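# Hang the power strip on two screws by keyholes

## Task

Put the power strip's keyhole slots over the two screws so that it stays up by itself and hangs level, with the narrow end of each keyhole slot pointing upward.

## Robot and tools

ROBOT. Two arms, left_arm and right_arm, each ending in a two-finger gripper. Calibrated bases in the scene frame: left_arm at (-0.023, +0.289, +0.020) m, quat_wxyz (+1.000, 0, 0, +0.029); right_arm at (+0.008, -0.239, +0.040) m, quat_wxyz (+1.000, 0, 0, +0.016). A camera stand is fixed behind the arms. Occasionally a loose object may get a small push.

FRAMES. Scene frame: origin at table-top height, halfway between the nominal bases, +z up, +x out over the table, +y toward left_arm (arm names do not match image sides). Reported hand positions (metres), quats and Hand targets use the scene frame. Offsets in commands use each arm's own Hand target axes. Gripper axes: fingers point along +z, close and open along y. end_effector_position is the point between the pads, about 1 cm behind the tips. Reported poses may be off by a few centimetres.

ROW FORMAT (shared by execute_actions and move). A row is 14 numbers, each in [-1, 1]: dx, dy, dz, rx, ry, rz, opening for left_arm, then the same seven for right_arm, always all 14. The six pose numbers are an offset (not a pose) from that arm's Hand target as it stood when the action or move began, along that Hand target's axes; 1.0 = 0.6 m or 180 degrees; rx, ry, rz form one rotation vector. Every row counts from that same start, not from the previous row, and a repeated call moves further. Sending six zeros re-commands the current Hand target. Opening is absolute: +1 fully open (0.094 m), -1 closed. A 0 opening is a real command, so resend the present opening to leave a gripper alone.

execute_actions(actions, cameras): actions is a list of actions; each action is up to 15 rows, one per 1/30 s step, the last row held to fill 15 steps. An empty list returns state plus all camera images and the scene number. cameras: list of names, ["all"], or []; null means all for an empty list, none otherwise; an unknown name voids the call.

move(target, speed, blend, opening_speed, grip_force, blocking, cameras): straight-line path of each gripper to a target. target is one 14-number row or a list of up to 15 rows, all offsets from the same starting Hand targets. speed: m/s, 0.002 to 2.9, default 0.25 (turns up to twice that in rad/s), one value or one per target. blend: metres of corner rounding per list target; 0 stops at each. opening_speed: rate of opening change per second on the -1..1 scale, at least 0.2. grip_force: newtons per pad, 10 to 50, one value or one per arm; stays set; below 50 closing is slow. blocking=false returns after about 0.5 s while the move runs. Paths do not avoid obstacles or the other arm, end together, last 0.5 to 10 s. Grippers lag and can overshoot at speed, especially with a stretched arm. Avoid paths near an arm's own base (shoulder posture can flip). The result adds a move: line: done, off_target, moving, held or fault, plus limits (paced = pose clipped; held = steps withheld). done means at rest within 10 mm and 2 degrees; neither done nor off_target tells you about contact.

wait(seconds): 0 to 10; arms hold their last command; a running move continues. stop(): brakes a running move. zoom_image(camera, region): closer view of the latest image from one of cam_head_left, cam_head_right, cam_high, cam_low, cam_left_wrist, cam_right_wrist; region [x0, y0, x1, y1] in pixels, origin top-left, at most 504 by 504. finished_scene(scene): ends the scene irreversibly; scene is this scene's number. All images are 672x504.

CONTROL NOTES. Per step, commanded orientation is clipped to within 40 degrees of the measured one. Hand target is the last command after clipping. Grippers often stop short from friction or load; a fresh command, even zeros, asks again; then send the remaining gap as an offset. A blocked arm keeps pushing until told to go back past its gripper.

RESULT LINES. end_effector_position/quat per gripper; Hand target; Tool commands; grip_measured (opening on the -1..1 scale; empty reads up to ~2.5 mm wide, under squeeze ~3 mm narrower than the part); Joint positions (last number = opening in m); Joint torques (whole drive output, sign toward larger angle, values 1-3 wrap at ±28 N m); Joint velocities, possibly stated as within noise. Joint ranges (rad): waist -2.618..3.054, shoulder 0..3.142, elbow 0..3.142 (straight 2.901), wrist pitch -1.571..1.571, wrist yaw -1.571..1.571, wrist roll -2.094..2.094. MOTOR HOT appears at 75 °C; at 90 °C an OVER-TEMPERATURE FAULT folds that arm and disables it; at 100 °C it collapses. Holding loads, stretching out or pushing at unreachable poses heats motors.

GRIPPING. Squeeze grows about 1 N per 0.001 below first touch and jumps to the force limit near 20 N. Close slowly on fragile parts. Release by commanding well above grip_measured.

AVOID. Dropping the strip, letting go while it moves, slamming or hard pushes, hitting fixed or heavy things, anything falling off or being left off the table, the two arms pressing or gripping each other, and force on the wrist-camera cables (a cable touching something counts as the hand touching it). Any arm stop is costly. The strip must stay hung after the robot lets go.

Each tool is called after "Call:" as name([rows], argument=value, ...), one row to a line, values as JSON.

## Session

Call:
execute_actions(actions=[])

Scene clock: 0.00 s.
left_arm: end_effector_position=(+0.3766, +0.3122, +0.1311) grip_measured=+1.000 end_effector_quat_wxyz=(+0.612, -0.032, +0.789, +0.040) | right_arm: end_effector_position=(+0.4128, -0.2639, +0.1612) grip_measured=+1.000 end_effector_quat_wxyz=(+0.601, +0.102, +0.790, -0.070)
Joint positions: left_arm=[-0.045 1.558 0.342 0.966 -0.09 0.002 0.094] | right_arm=[0.036 1.518 0.41 0.823 0.299 0.099 0.094]
Joint velocities: within noise
Joint torques (N m): no reading
Heat: left arm: 38 °C; right arm: 33 °C.
Hand target: left_arm +0.3779, +0.3122, +0.1344; +0.615, -0.032, +0.787, +0.041 | right_arm +0.4153, -0.2640, +0.1687; +0.609, +0.104, +0.784, -0.069
Tool commands: left_gripper/opening=+1.0 right_gripper/opening=+1.0

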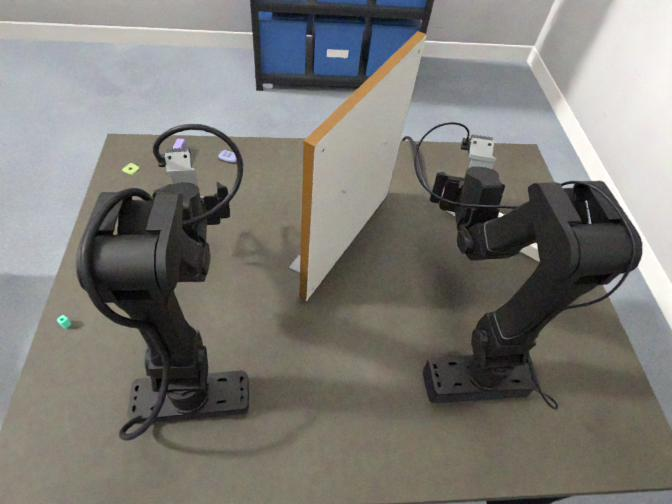

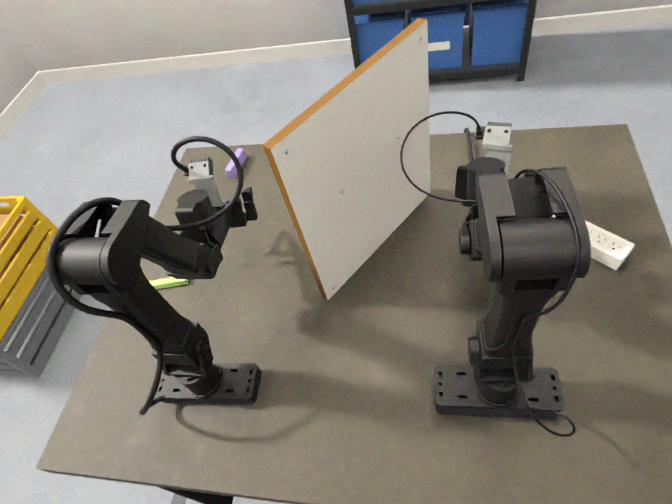

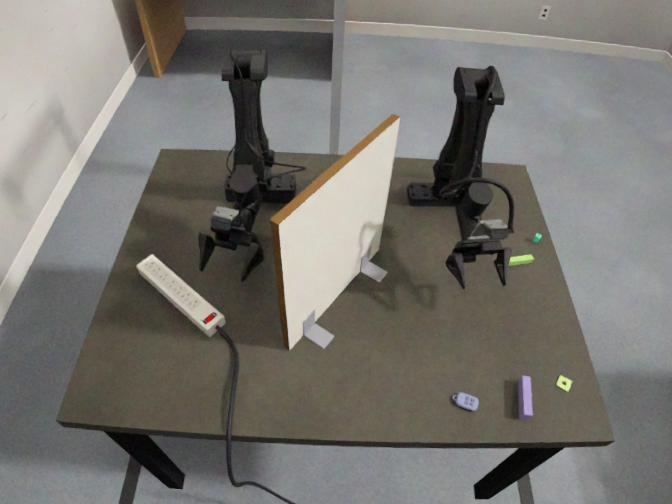

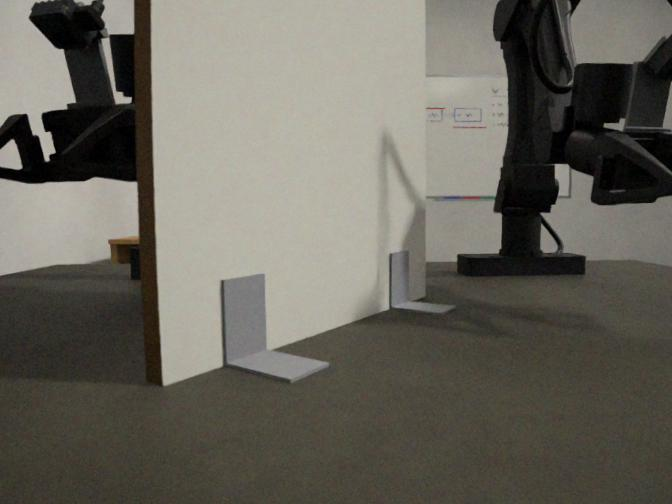

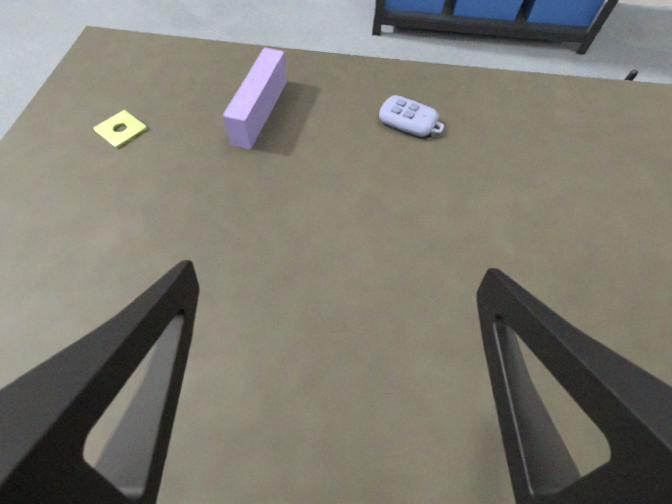

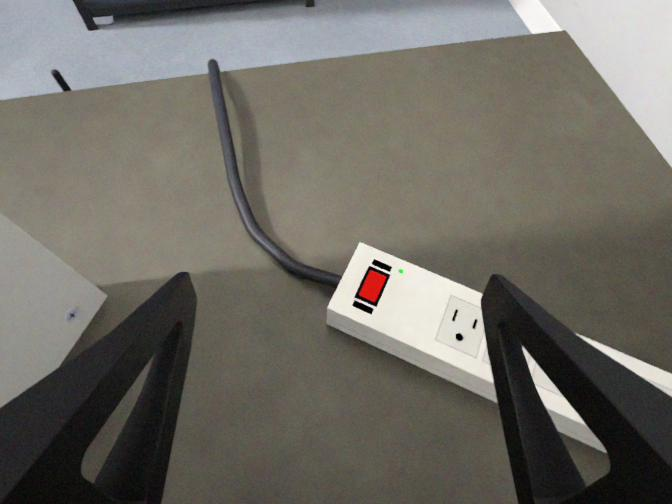

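Call:
zoom_image(camera="cam_head_right", region=[250, 0, 460, 310])

Call:
zoom_image(camera="cam_head_left", region=[270, 20, 450, 310])

Call:
zoom_image(camera="cam_high", region=[120, 100, 420, 360])

Scaled by 1.626.

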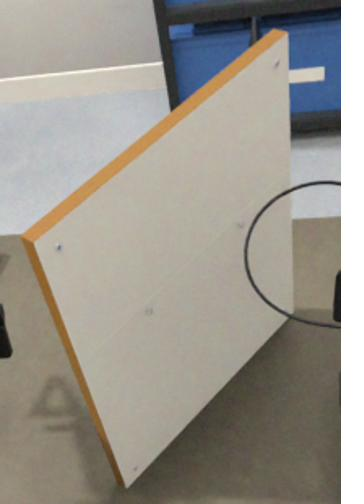

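Scaled by 1.738.

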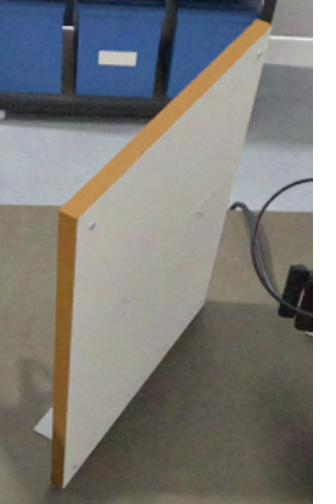

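Scaled by 1.680.

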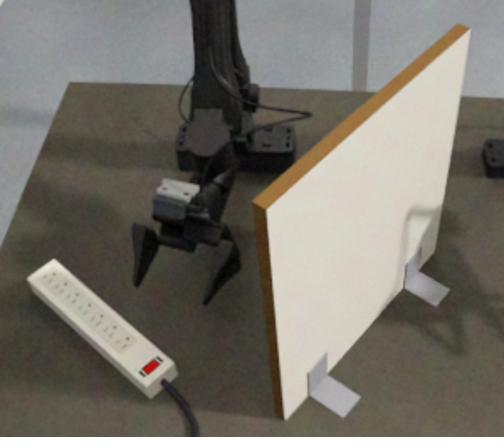

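Call:
move(target=[0,0,0,0,0,0,1,-0.313,-0.178,-0.129,0,0,0,1], cameras=["cam_right_wrist","cam_head_left","cam_head_right","cam_high"])

Scene clock: 43.20 s.
left_arm: end_effector_position=(+0.3766, +0.3122, +0.1311) grip_measured=+1.000 end_effector_quat_wxyz=(+0.612, -0.032, +0.789, +0.040) | right_arm: end_effector_position=(+0.3599, -0.3629, +0.3520) grip_measured=+1.000 end_effector_quat_wxyz=(+0.597, +0.109, +0.792, -0.065)
Joint positions: left_arm=[-0.045 1.558 0.342 0.966 -0.09 0.002 0.094] | right_arm=[-0.456 1.03 0.938 -0.194 -0.173 -0.022 0.094]
Joint torques (N m): left_arm=[-0.03 -6.9 6.54 2.22 -0.04 -0.01] | right_arm=[-0.59 -2.13 10.1 1.76 -0.13 -0.05]
Heat: left arm: 39 °C; right arm: 38 °C.
Hand target: left_arm +0.3779, +0.3122, +0.1344; +0.615, -0.032, +0.787, +0.041 | right_arm +0.3607, -0.3644, +0.3679; +0.609, +0.104, +0.783, -0.069
Off the commanded pose: left_arm 0.004 m, 0 deg | right_arm 0.016 m, 2 deg.
move: off_target (right_arm)
Images, in order (width x height): cam_head_left 672x504, cam_head_right 672x504, cam_high 672x504, cam_right_wrist 672x504.

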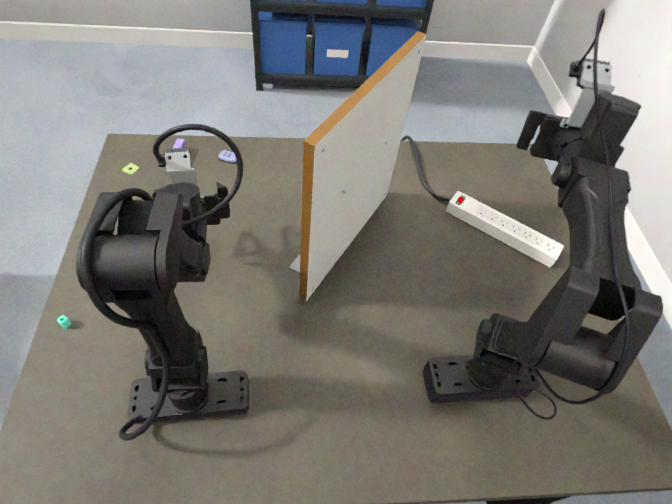

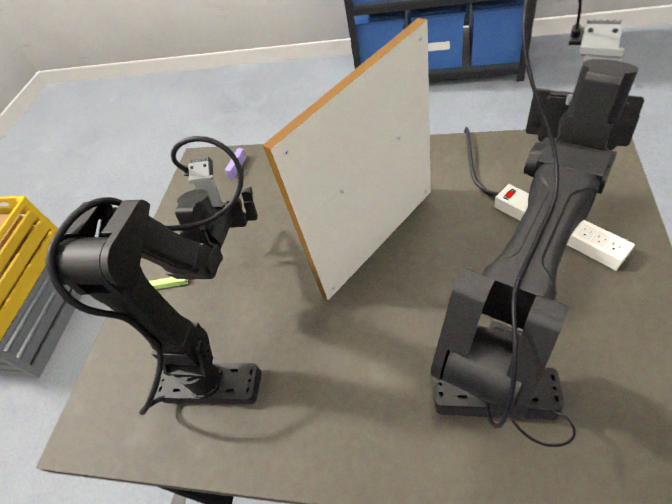

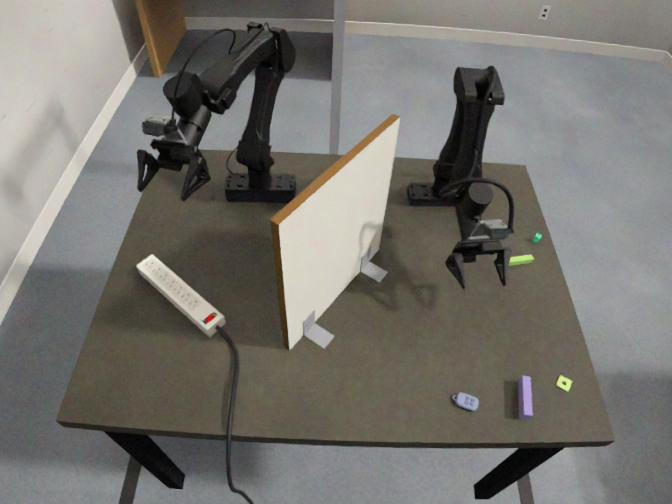

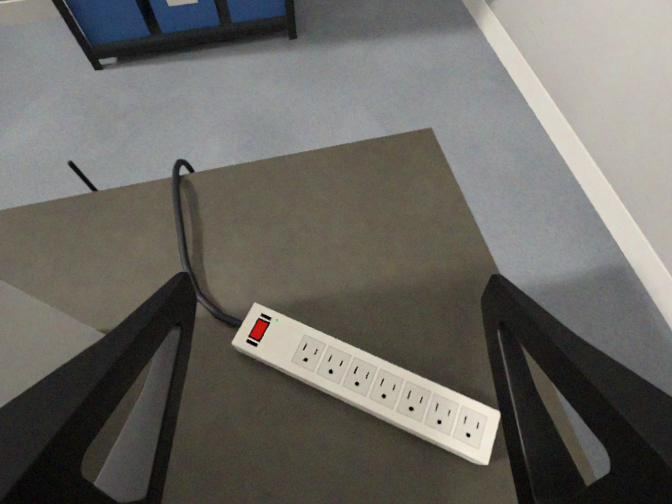

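Call:
zoom_image(camera="cam_right_wrist", region=[180, 240, 530, 490])

Call:
zoom_image(camera="cam_head_right", region=[250, 0, 460, 310])

Call:
zoom_image(camera="cam_head_right", region=[310, 150, 370, 210])

Scaled by 1.440.

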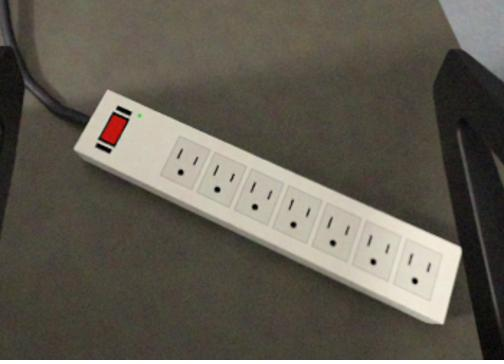

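Scaled by 1.626.

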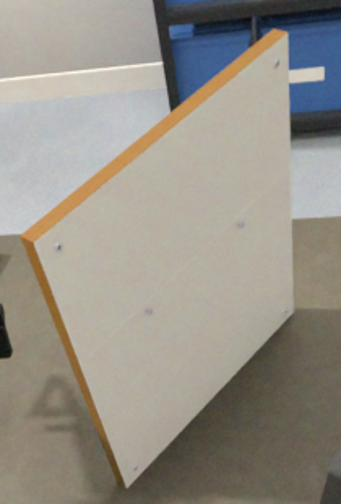

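Scaled by 8.400.

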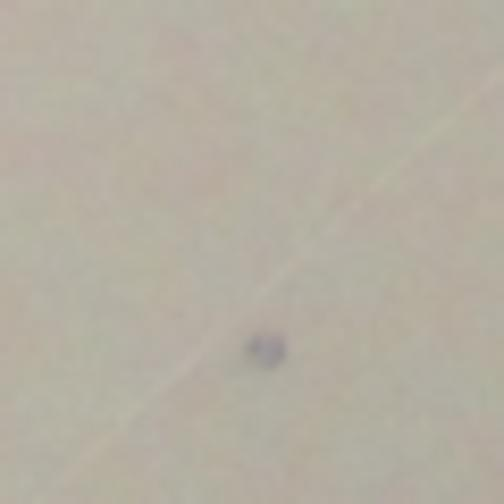

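Call:
move(target=[0,0,0,0,0,0,1,0.1037,0.4012,-0.1868,-0.3987,-0.0652,-0.0554,1], cameras=["cam_right_wrist","cam_head_left","cam_head_right"], speed=0.2)

Scene clock: 116.97 s.
left_arm: end_effector_position=(+0.3766, +0.3122, +0.1311) grip_measured=+1.000 end_effector_quat_wxyz=(+0.612, -0.032, +0.789, +0.040) | right_arm: end_effector_position=(+0.3012, -0.1026, +0.3472) grip_measured=+1.000 end_effector_quat_wxyz=(+0.626, -0.343, +0.616, +0.334)
Joint positions: left_arm=[-0.045 1.558 0.342 0.966 -0.09 0.002 0.094] | right_arm=[-0.115 0.993 0.617 0.389 -1.083 -0.006 0.094]
Joint torques (N m): left_arm=[-0.03 -6.91 6.54 2.22 -0.04 -0.01] | right_arm=[0.49 -1.16 5.87 1.54 -0.09 0.07]
Heat: left arm: 38 °C; right arm: 46 °C.
Hand target: left_arm +0.3779, +0.3122, +0.1344; +0.615, -0.032, +0.787, +0.041 | right_arm +0.3000, -0.1000, +0.3401; +0.618, -0.343, +0.619, +0.343
Off the commanded pose: left_arm 0.004 m, 0 deg | right_arm 0.008 m, 1 deg.
move: done
Images, in order (width x height): cam_head_left 672x504, cam_head_right 672x504, cam_right_wrist 672x504.

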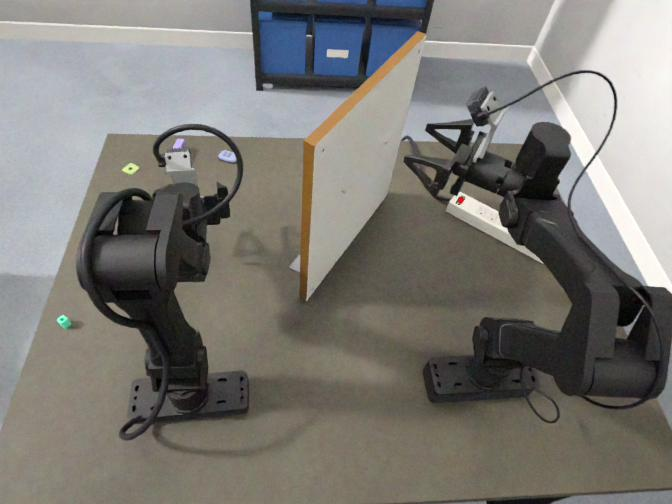

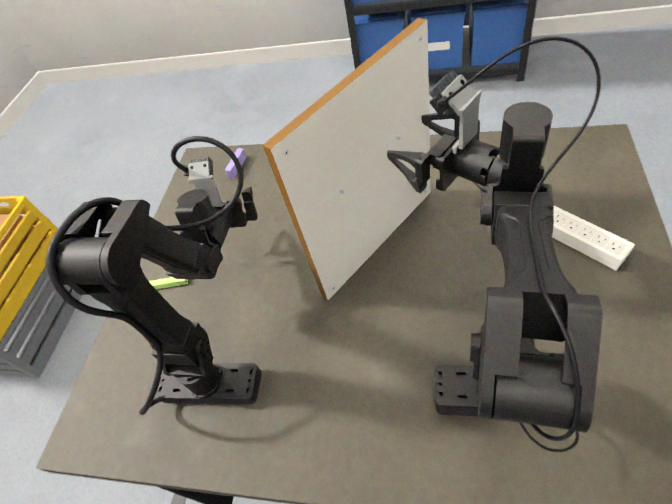

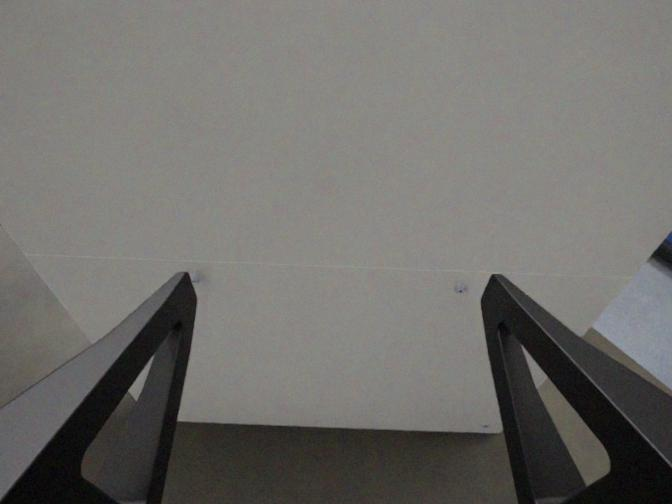

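Call:
move(target=[0,0,0,0,0,0,1,0,0,-0.1,0,0,0,1], cameras=["cam_right_wrist"], speed=0.2)

Call:
zoom_image(camera="cam_right_wrist", region=[100, 180, 604, 480])

Call:
move(target=[0,0,0,0,0,0,1,0.1,0,0,0,0,0,1], cameras=["cam_right_wrist"], speed=0.2)

Call:
zoom_image(camera="cam_right_wrist", region=[100, 180, 604, 480])

Scene clock: 133.33 s.
left_arm: end_effector_position=(+0.3766, +0.3122, +0.1311) grip_measured=+1.000 end_effector_quat_wxyz=(+0.612, -0.032, +0.789, +0.040) | right_arm: end_effector_position=(+0.2724, -0.1510, +0.3433) grip_measured=+1.000 end_effector_quat_wxyz=(+0.620, -0.345, +0.617, +0.341)
Joint positions: left_arm=[-0.045 1.558 0.342 0.966 -0.09 0.002 0.094] | right_arm=[-0.405 0.917 0.575 0.352 -1.386 0.002 0.094]
Joint torques (N m): left_arm=[-0.03 -6.91 6.53 2.22 -0.04 -0.01] | right_arm=[-0.57 -2.52 5.81 1.12 -0.11 0]
Heat: left arm: 38 °C; right arm: 42 °C.
Hand target: left_arm +0.3779, +0.3122, +0.1344; +0.615, -0.032, +0.787, +0.041 | right_arm +0.2682, -0.1508, +0.3400; +0.618, -0.343, +0.619, +0.344
Off the commanded pose: left_arm 0.004 m, 0 deg | right_arm 0.005 m, 1 deg.
move: done
Images, in order (width x height): cam_right_wrist 672x504.

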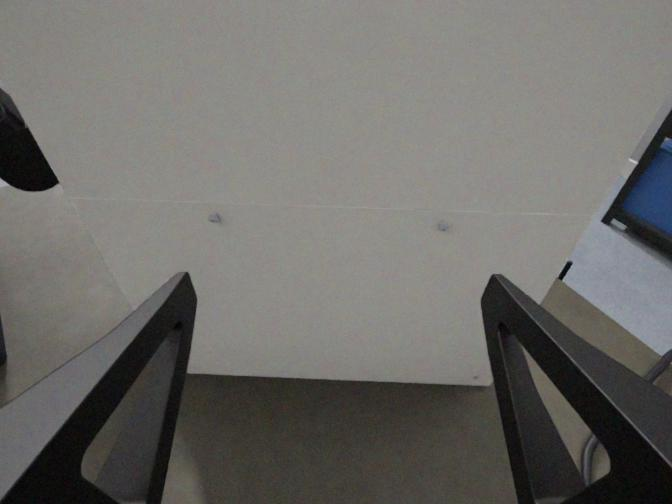

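Scaled by 1.000.

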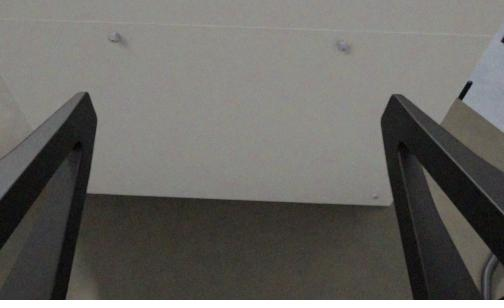

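Scene clock: 134.90 s.
left_arm: end_effector_position=(+0.3766, +0.3122, +0.1311) grip_measured=+1.000 end_effector_quat_wxyz=(+0.612, -0.032, +0.789, +0.040) | right_arm: end_effector_position=(+0.2692, -0.1497, +0.2859) grip_measured=+1.000 end_effector_quat_wxyz=(+0.622, -0.349, +0.615, +0.337)
Joint positions: left_arm=[-0.045 1.558 0.342 0.966 -0.09 0.002 0.094] | right_arm=[-0.405 0.975 0.366 0.61 -1.387 -0.019 0.094]
Joint torques (N m): left_arm=[-0.03 -6.91 6.53 2.23 -0.04 -0.01] | right_arm=[-0.57 -0.62 5.42 1.31 -0.11 0.07]
Heat: left arm: 38 °C; right arm: 42 °C.
Hand target: left_arm +0.3779, +0.3122, +0.1344; +0.615, -0.032, +0.787, +0.041 | right_arm +0.2682, -0.1508, +0.2801; +0.618, -0.343, +0.618, +0.343
Off the commanded pose: left_arm 0.004 m, 0 deg | right_arm 0.006 m, 1 deg.
move: done
Images, in order (width x height): cam_right_wrist 672x504.

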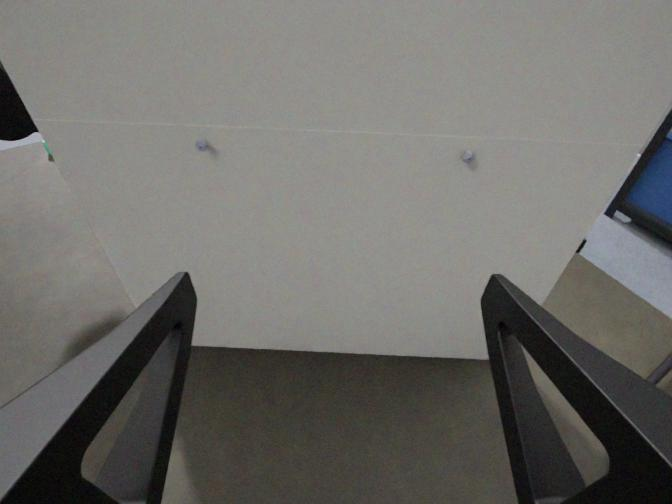

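Scaled by 1.000.

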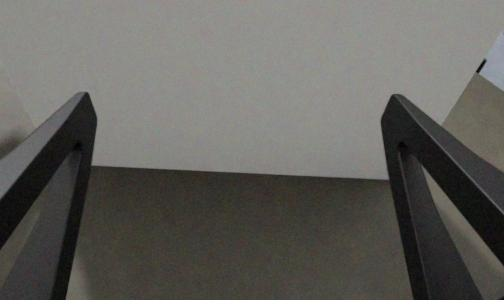

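Call:
move(target=[0,0,0,0,0,0,1,0.15,-0.3737,-0.2307,0.0296,0.4993,0.0296,1], cameras=["cam_right_wrist","cam_head_left","cam_high"], speed=0.2)

Scene clock: 198.53 s.
left_arm: end_effector_position=(+0.3766, +0.3122, +0.1311) grip_measured=+1.000 end_effector_quat_wxyz=(+0.612, -0.032, +0.789, +0.040) | right_arm: end_effector_position=(+0.3800, -0.3876, +0.1901) grip_measured=+1.000 end_effector_quat_wxyz=(+0.001, -0.433, +0.902, -0.001)
Joint positions: left_arm=[-0.045 1.558 0.342 0.966 -0.09 0.002 0.094] | right_arm=[-0.415 2.101 2.08 -1.546 0 -1.278 0.094]
Joint velocities: left_arm=[within noise] | right_arm=[0.022 -0.012 -0.012 0.066 -0.168 -0.022 0]
Joint torques (N m): left_arm=[-0.03 -6.91 6.53 2.22 -0.04 -0.01] | right_arm=[0.47 -7.69 8.47 0.08 -0.01 0.06]
Heat: left arm: 38 °C; right arm: 41 °C.
Hand target: left_arm +0.3779, +0.3122, +0.1344; +0.615, -0.032, +0.787, +0.041 | right_arm +0.3851, -0.3868, +0.1898; +0.000, -0.433, +0.902, +0.001
Off the commanded pose: left_arm 0.004 m, 0 deg | right_arm 0.005 m, 0 deg.
joint sent to its limit (right arm) — joint 4 (wrist pitch), lower limit. The joint targets still meet the commanded pose.
move: done
Images, in order (width x height): cam_head_left 672x504, cam_high 672x504, cam_right_wrist 672x504.

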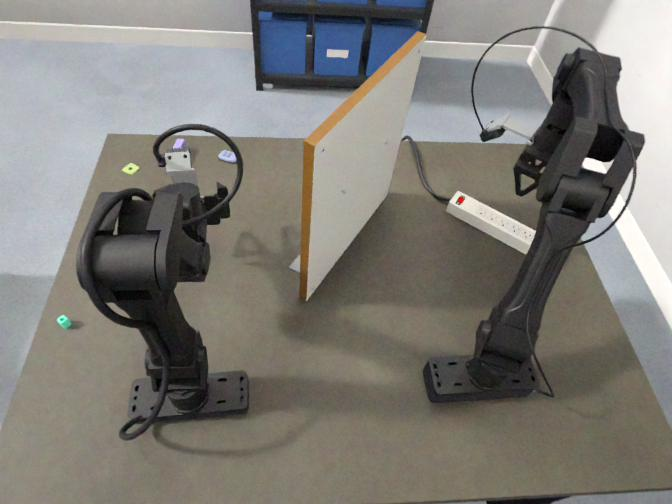

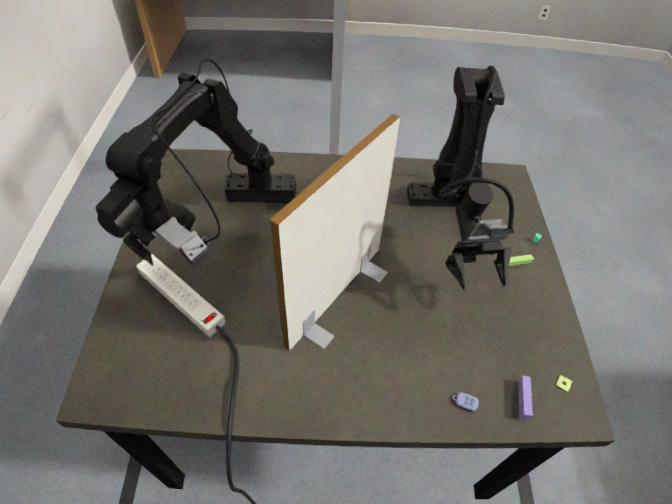

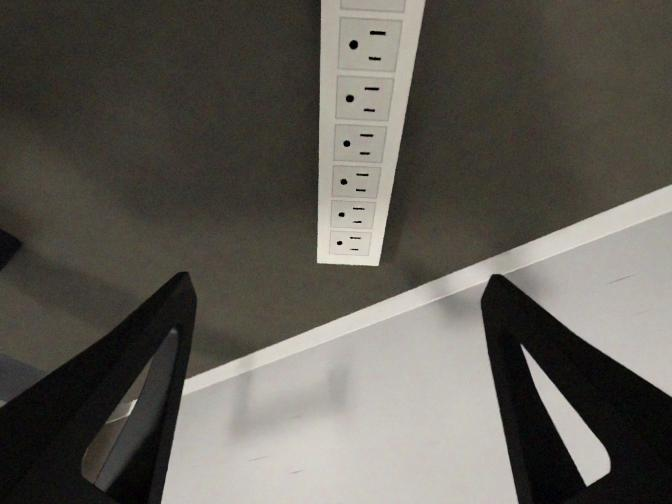

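Call:
move(target=[0,0,0,0,0,0,1,0.02,-0.0292,0.19,0,0,0.0117,1], cameras=["cam_right_wrist","cam_head_right"], speed=0.15)

Scene clock: 207.90 s.
left_arm: end_effector_position=(+0.3766, +0.3122, +0.1311) grip_measured=+1.000 end_effector_quat_wxyz=(+0.612, -0.032, +0.789, +0.040) | right_arm: end_effector_position=(+0.3937, -0.4062, +0.0854) grip_measured=+1.000 end_effector_quat_wxyz=(+0.006, -0.420, +0.908, -0.008)
Joint positions: left_arm=[-0.045 1.558 0.342 0.966 -0.09 0.002 0.094] | right_arm=[-0.443 2.161 1.754 -1.145 0.002 -1.278 0.094]
Joint torques (N m): left_arm=[-0.03 -6.91 6.53 2.22 -0.04 -0.01] | right_arm=[-0.5 -8.44 5.37 0.28 -0.03 0.05]
Heat: left arm: 38 °C; right arm: 40 °C.
Hand target: left_arm +0.3779, +0.3122, +0.1344; +0.615, -0.032, +0.787, +0.041 | right_arm +0.3911, -0.4071, +0.0758; +0.000, -0.416, +0.909, +0.001
Off the commanded pose: left_arm 0.004 m, 0 deg | right_arm 0.010 m, 1 deg.
move: done
Images, in order (width x height): cam_head_right 672x504, cam_right_wrist 672x504.

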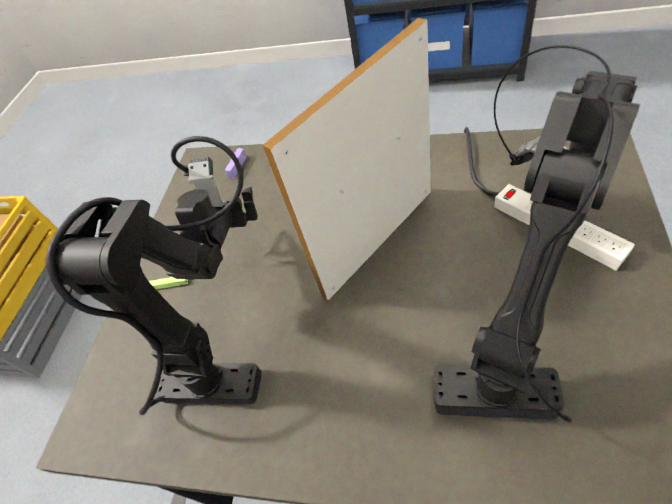

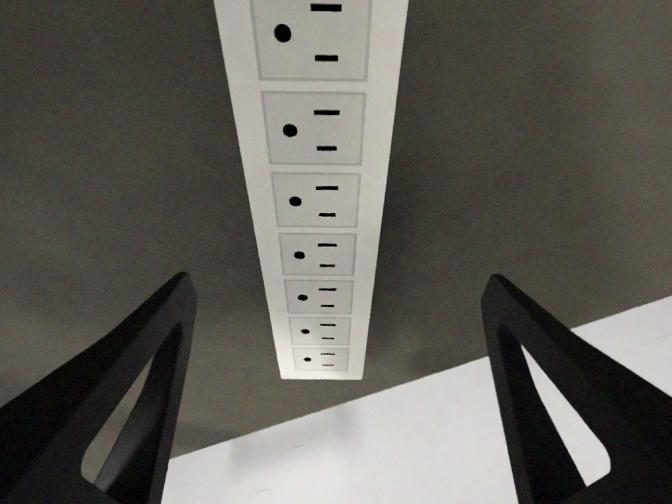

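Call:
move(target=[0,0,0,0,0,0,1,0.003,0.0142,0.0833,0,0,-0.002,1], cameras=["cam_right_wrist","cam_high"], speed=0.12)

Scene clock: 224.10 s.
left_arm: end_effector_position=(+0.3766, +0.3122, +0.1311) grip_measured=+1.000 end_effector_quat_wxyz=(+0.612, -0.032, +0.789, +0.040) | right_arm: end_effector_position=(+0.3877, -0.4036, +0.0368) grip_measured=+1.000 end_effector_quat_wxyz=(+0.007, -0.420, +0.908, -0.010)
Joint positions: left_arm=[-0.045 1.558 0.342 0.966 -0.09 0.002 0.094] | right_arm=[-0.443 2.181 1.587 -0.953 0.002 -1.278 0.094]
Joint torques (N m): left_arm=[-0.03 -6.91 6.53 2.22 -0.04 -0.01] | right_arm=[-0.27 -8.24 5.01 0.29 -0.05 -0.02]
Heat: left arm: 38 °C; right arm: 38 °C.
Hand target: left_arm +0.3779, +0.3122, +0.1344; +0.615, -0.032, +0.787, +0.041 | right_arm +0.3835, -0.4029, +0.0259; +0.000, -0.419, +0.908, +0.000
Off the commanded pose: left_arm 0.004 m, 0 deg | right_arm 0.012 m, 1 deg.
move: off_target (right_arm)
Images, in order (width x height): cam_high 672x504, cam_right_wrist 672x504.

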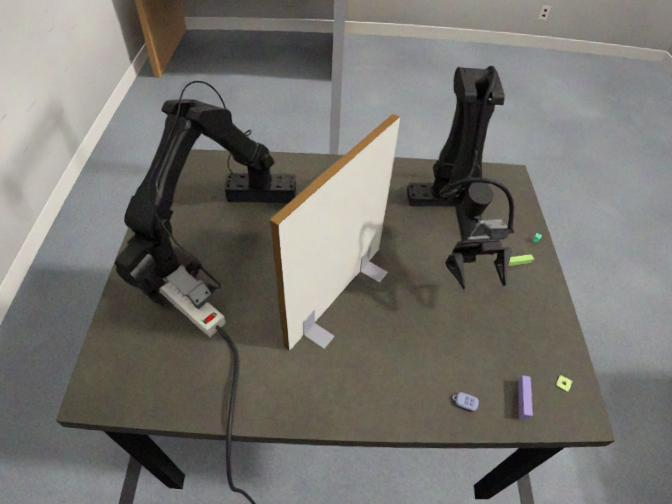

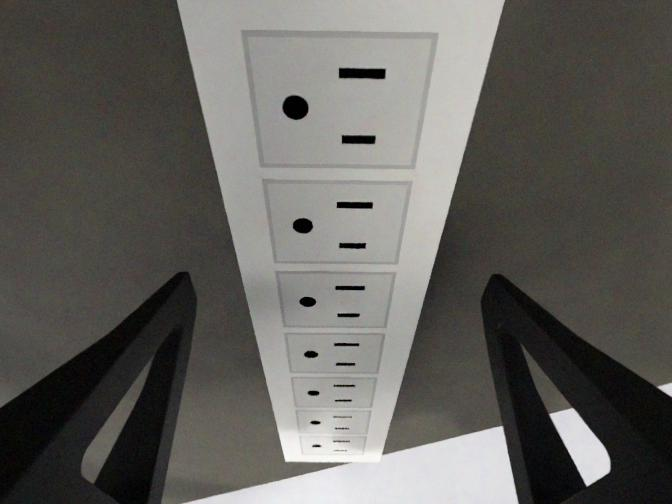

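Call:
move(target=[0,0,0,0,0,0,1,-0.008,0.004,0.016,0,0,0,1], cameras=["cam_right_wrist"], speed=0.1)

Scene clock: 234.23 s.
left_arm: end_effector_position=(+0.3766, +0.3122, +0.1311) grip_measured=+1.000 end_effector_quat_wxyz=(+0.612, -0.032, +0.789, +0.040) | right_arm: end_effector_position=(+0.3888, -0.4041, +0.0298) grip_measured=+1.000 end_effector_quat_wxyz=(+0.010, -0.417, +0.909, -0.013)
Joint positions: left_arm=[-0.045 1.558 0.342 0.966 -0.09 0.002 0.094] | right_arm=[-0.443 2.188 1.569 -0.92 0.002 -1.272 0.094]
Joint torques (N m): left_arm=[-0.03 -6.9 6.53 2.22 -0.04 -0.01] | right_arm=[0.73 -7.9 4.6 0.29 -0.05 0.05]
Heat: left arm: 38 °C; right arm: 38 °C.
Hand target: left_arm +0.3779, +0.3122, +0.1344; +0.615, -0.032, +0.787, +0.041 | right_arm +0.3848, -0.3976, +0.0163; +0.000, -0.419, +0.908, +0.001
Off the commanded pose: left_arm 0.004 m, 0 deg | right_arm 0.016 m, 2 deg.
move: off_target (right_arm)
Images, in order (width x height): cam_right_wrist 672x504.

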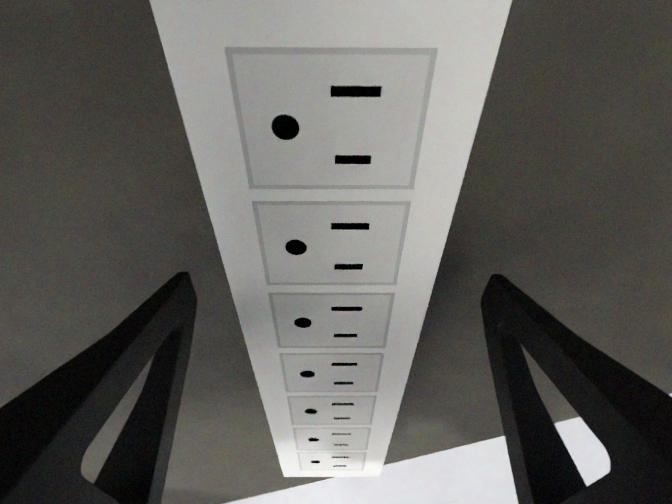

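Call:
move(target=[0,0,0,0,0,0,1,0,0,0,0,0,0,-0.1], cameras=["cam_right_wrist"], opening_speed=0.6)

Scene clock: 241.07 s.
left_arm: end_effector_position=(+0.3766, +0.3122, +0.1311) grip_measured=+1.000 end_effector_quat_wxyz=(+0.612, -0.032, +0.789, +0.040) | right_arm: end_effector_position=(+0.3888, -0.4041, +0.0298) grip_measured=+0.060 end_effector_quat_wxyz=(+0.010, -0.417, +0.909, -0.013)
Joint positions: left_arm=[-0.045 1.558 0.342 0.966 -0.09 0.002 0.094] | right_arm=[-0.443 2.188 1.569 -0.92 0.002 -1.272 0.05]
Joint torques (N m): left_arm=[-0.05 -6.91 6.54 2.22 -0.04 -0.01] | right_arm=[0.7 -7.92 4.66 0.32 -0.04 0.06]
Heat: left arm: 38 °C; right arm: 38 °C.
Hand target: left_arm +0.3779, +0.3122, +0.1344; +0.615, -0.032, +0.787, +0.041 | right_arm +0.3847, -0.3976, +0.0163; +0.000, -0.419, +0.908, +0.001
Off the commanded pose: left_arm 0.004 m, 0 deg | right_arm 0.016 m, 2 deg.
move: off_target (right_arm)
Images, in order (width x height): cam_right_wrist 672x504.

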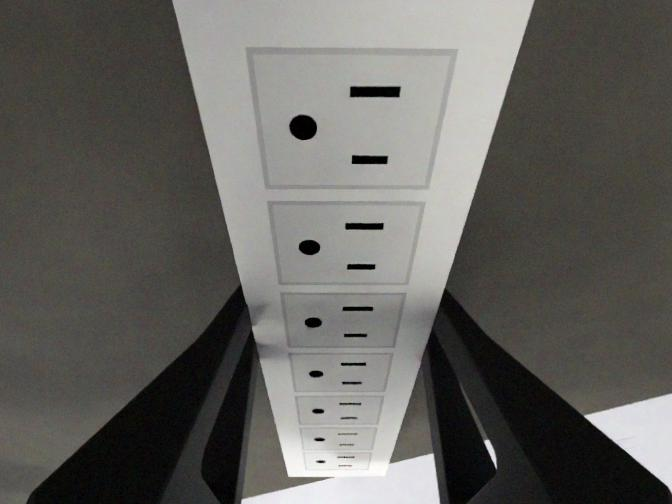

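Call:
move(target=[0,0,0,0,0,0,1,0,0,-0.3333,0,0,0,-0.1], cameras=["cam_right_wrist","cam_head_left","cam_high"], speed=0.12)

Scene clock: 245.10 s.
left_arm: end_effector_position=(+0.3766, +0.3122, +0.1311) grip_measured=+1.000 end_effector_quat_wxyz=(+0.612, -0.032, +0.789, +0.040) | right_arm: end_effector_position=(+0.3823, -0.4019, +0.1800) grip_measured=+0.059 end_effector_quat_wxyz=(-0.006, -0.411, +0.912, -0.002)
Joint positions: left_arm=[-0.045 1.558 0.342 0.966 -0.09 0.002 0.094] | right_arm=[-0.44 2.14 2.098 -1.534 0.011 -1.256 0.05]
Joint torques (N m): left_arm=[-0.03 -6.9 6.53 2.23 -0.04 -0.01] | right_arm=[0.53 -15.12 9.06 -0.05 -0.12 -0.1]
Heat: left arm: 38 °C; right arm: 38 °C.
Hand target: left_arm +0.3779, +0.3122, +0.1344; +0.615, -0.032, +0.787, +0.041 | right_arm +0.3848, -0.3978, +0.2162; +0.000, -0.419, +0.908, +0.001
Off the commanded pose: left_arm 0.004 m, 0 deg | right_arm 0.037 m, 1 deg.
joint sent to its limit (right arm) — joint 4 (wrist pitch), lower limit. The joint targets are off in orientation, not in position.
move: off_target (right_arm)
Images, in order (width x height): cam_head_left 672x504, cam_high 672x504, cam_right_wrist 672x504.

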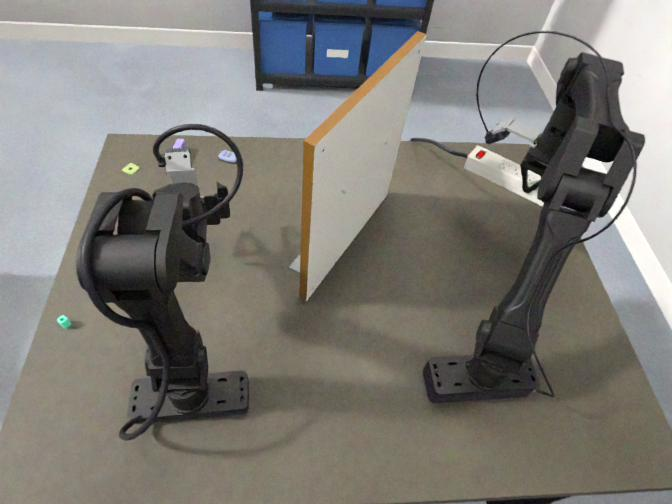

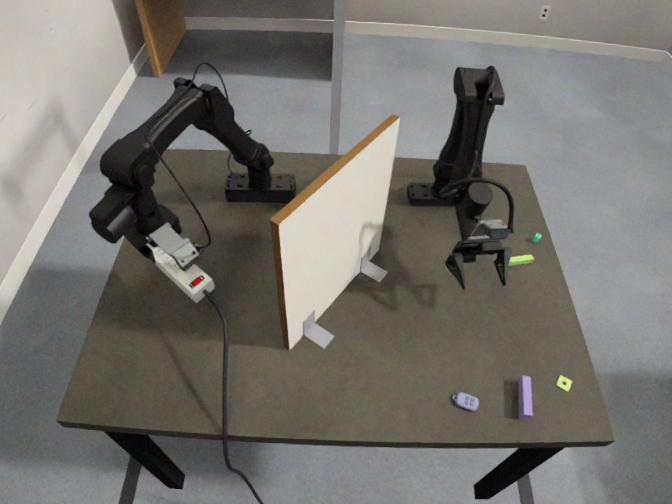

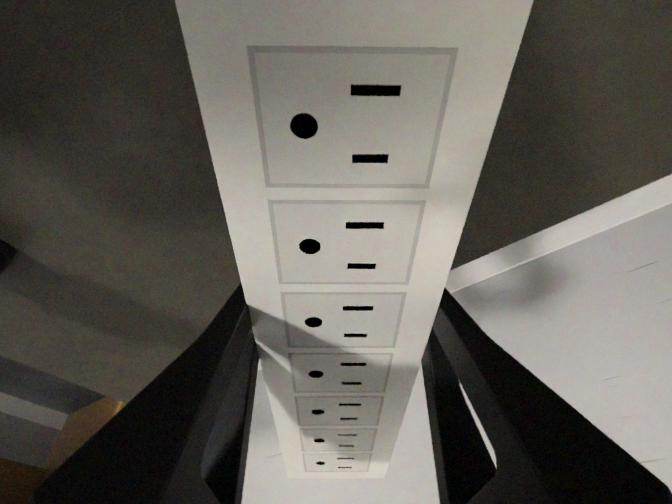

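Call:
move(target=[0,0,0,0,0,0,1,-0.124,0.029,-0.257,0.6085,-0.2238,-0.1433,-0.1], cameras=["cam_right_wrist","cam_head_left","cam_high","cam_low"], speed=0.25)

Scene clock: 274.20 s.
left_arm: end_effector_position=(+0.3766, +0.3122, +0.1311) grip_measured=+1.000 end_effector_quat_wxyz=(+0.612, -0.032, +0.789, +0.040) | right_arm: end_effector_position=(+0.4260, -0.3460, +0.3337) grip_measured=+0.059 end_effector_quat_wxyz=(+0.542, -0.406, +0.437, -0.593)
Joint positions: left_arm=[-0.045 1.558 0.342 0.966 -0.09 0.002 0.094] | right_arm=[-0.397 1.502 0.567 1.24 -0.271 -1.495 0.05]
Joint torques (N m): left_arm=[-0.03 -6.9 6.53 2.22 -0.04 -0.01] | right_arm=[0.54 -5 7.43 2.81 -0.63 0.64]
Heat: left arm: 39 °C; right arm: 43 °C.
Hand target: left_arm +0.3779, +0.3122, +0.1344; +0.615, -0.032, +0.787, +0.041 | right_arm +0.4201, -0.3300, +0.3704; +0.596, -0.380, +0.380, -0.597
Off the commanded pose: left_arm 0.004 m, 0 deg | right_arm 0.041 m, 9 deg.
move: off_target (right_arm)
Images, in order (width x height): cam_head_left 672x504, cam_high 672x504, cam_low 672x504, cam_right_wrist 672x504.

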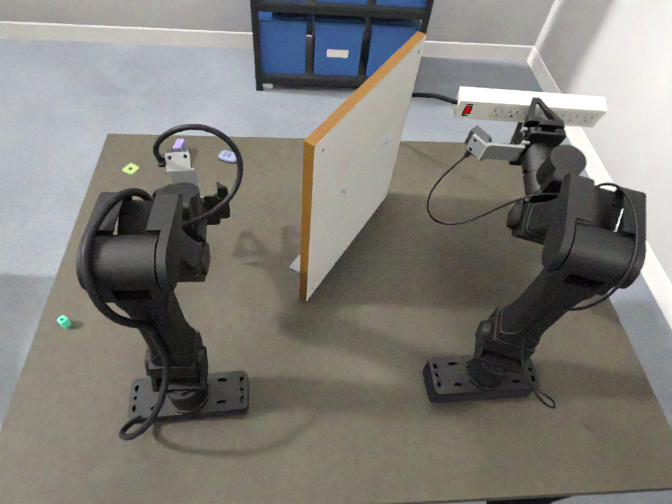

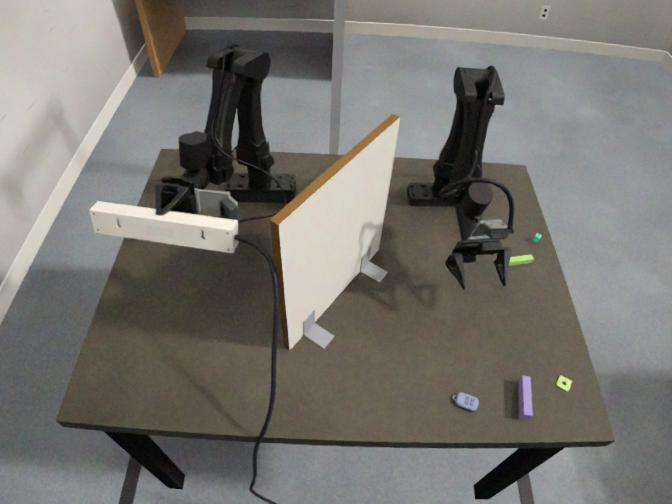

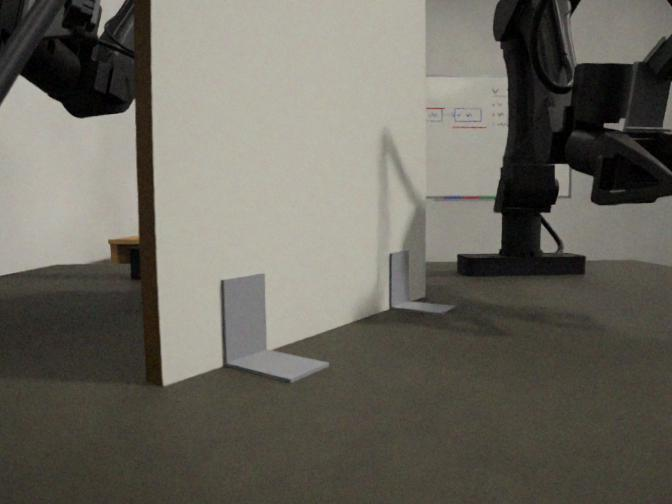

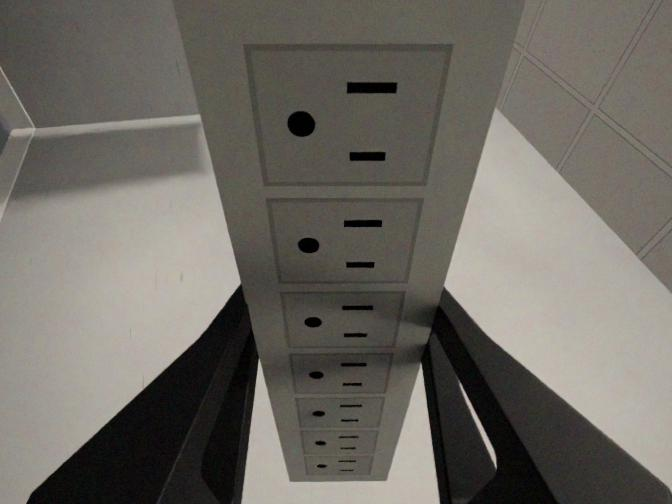

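Call:
zoom_image(camera="cam_high", region=[85, 190, 250, 265])

Call:
zoom_image(camera="cam_high", region=[180, 215, 230, 255])

Call:
zoom_image(camera="cam_high", region=[90, 200, 140, 240])

Scaled by 3.055.

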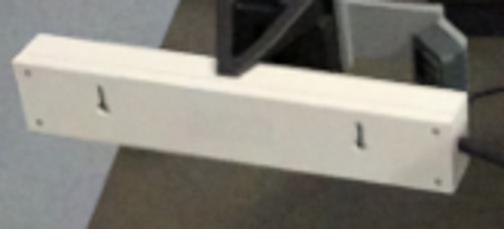

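Scaled by 10.080.

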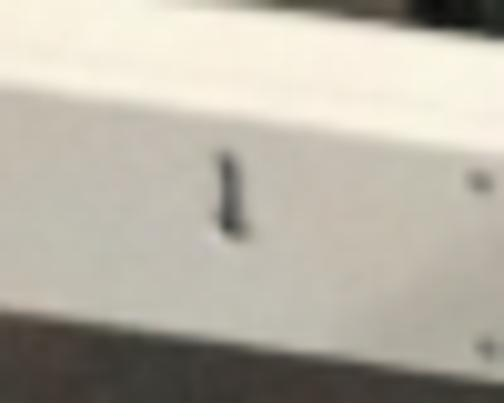

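Scaled by 10.080.

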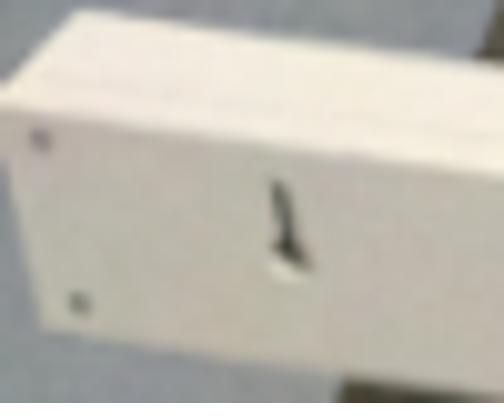

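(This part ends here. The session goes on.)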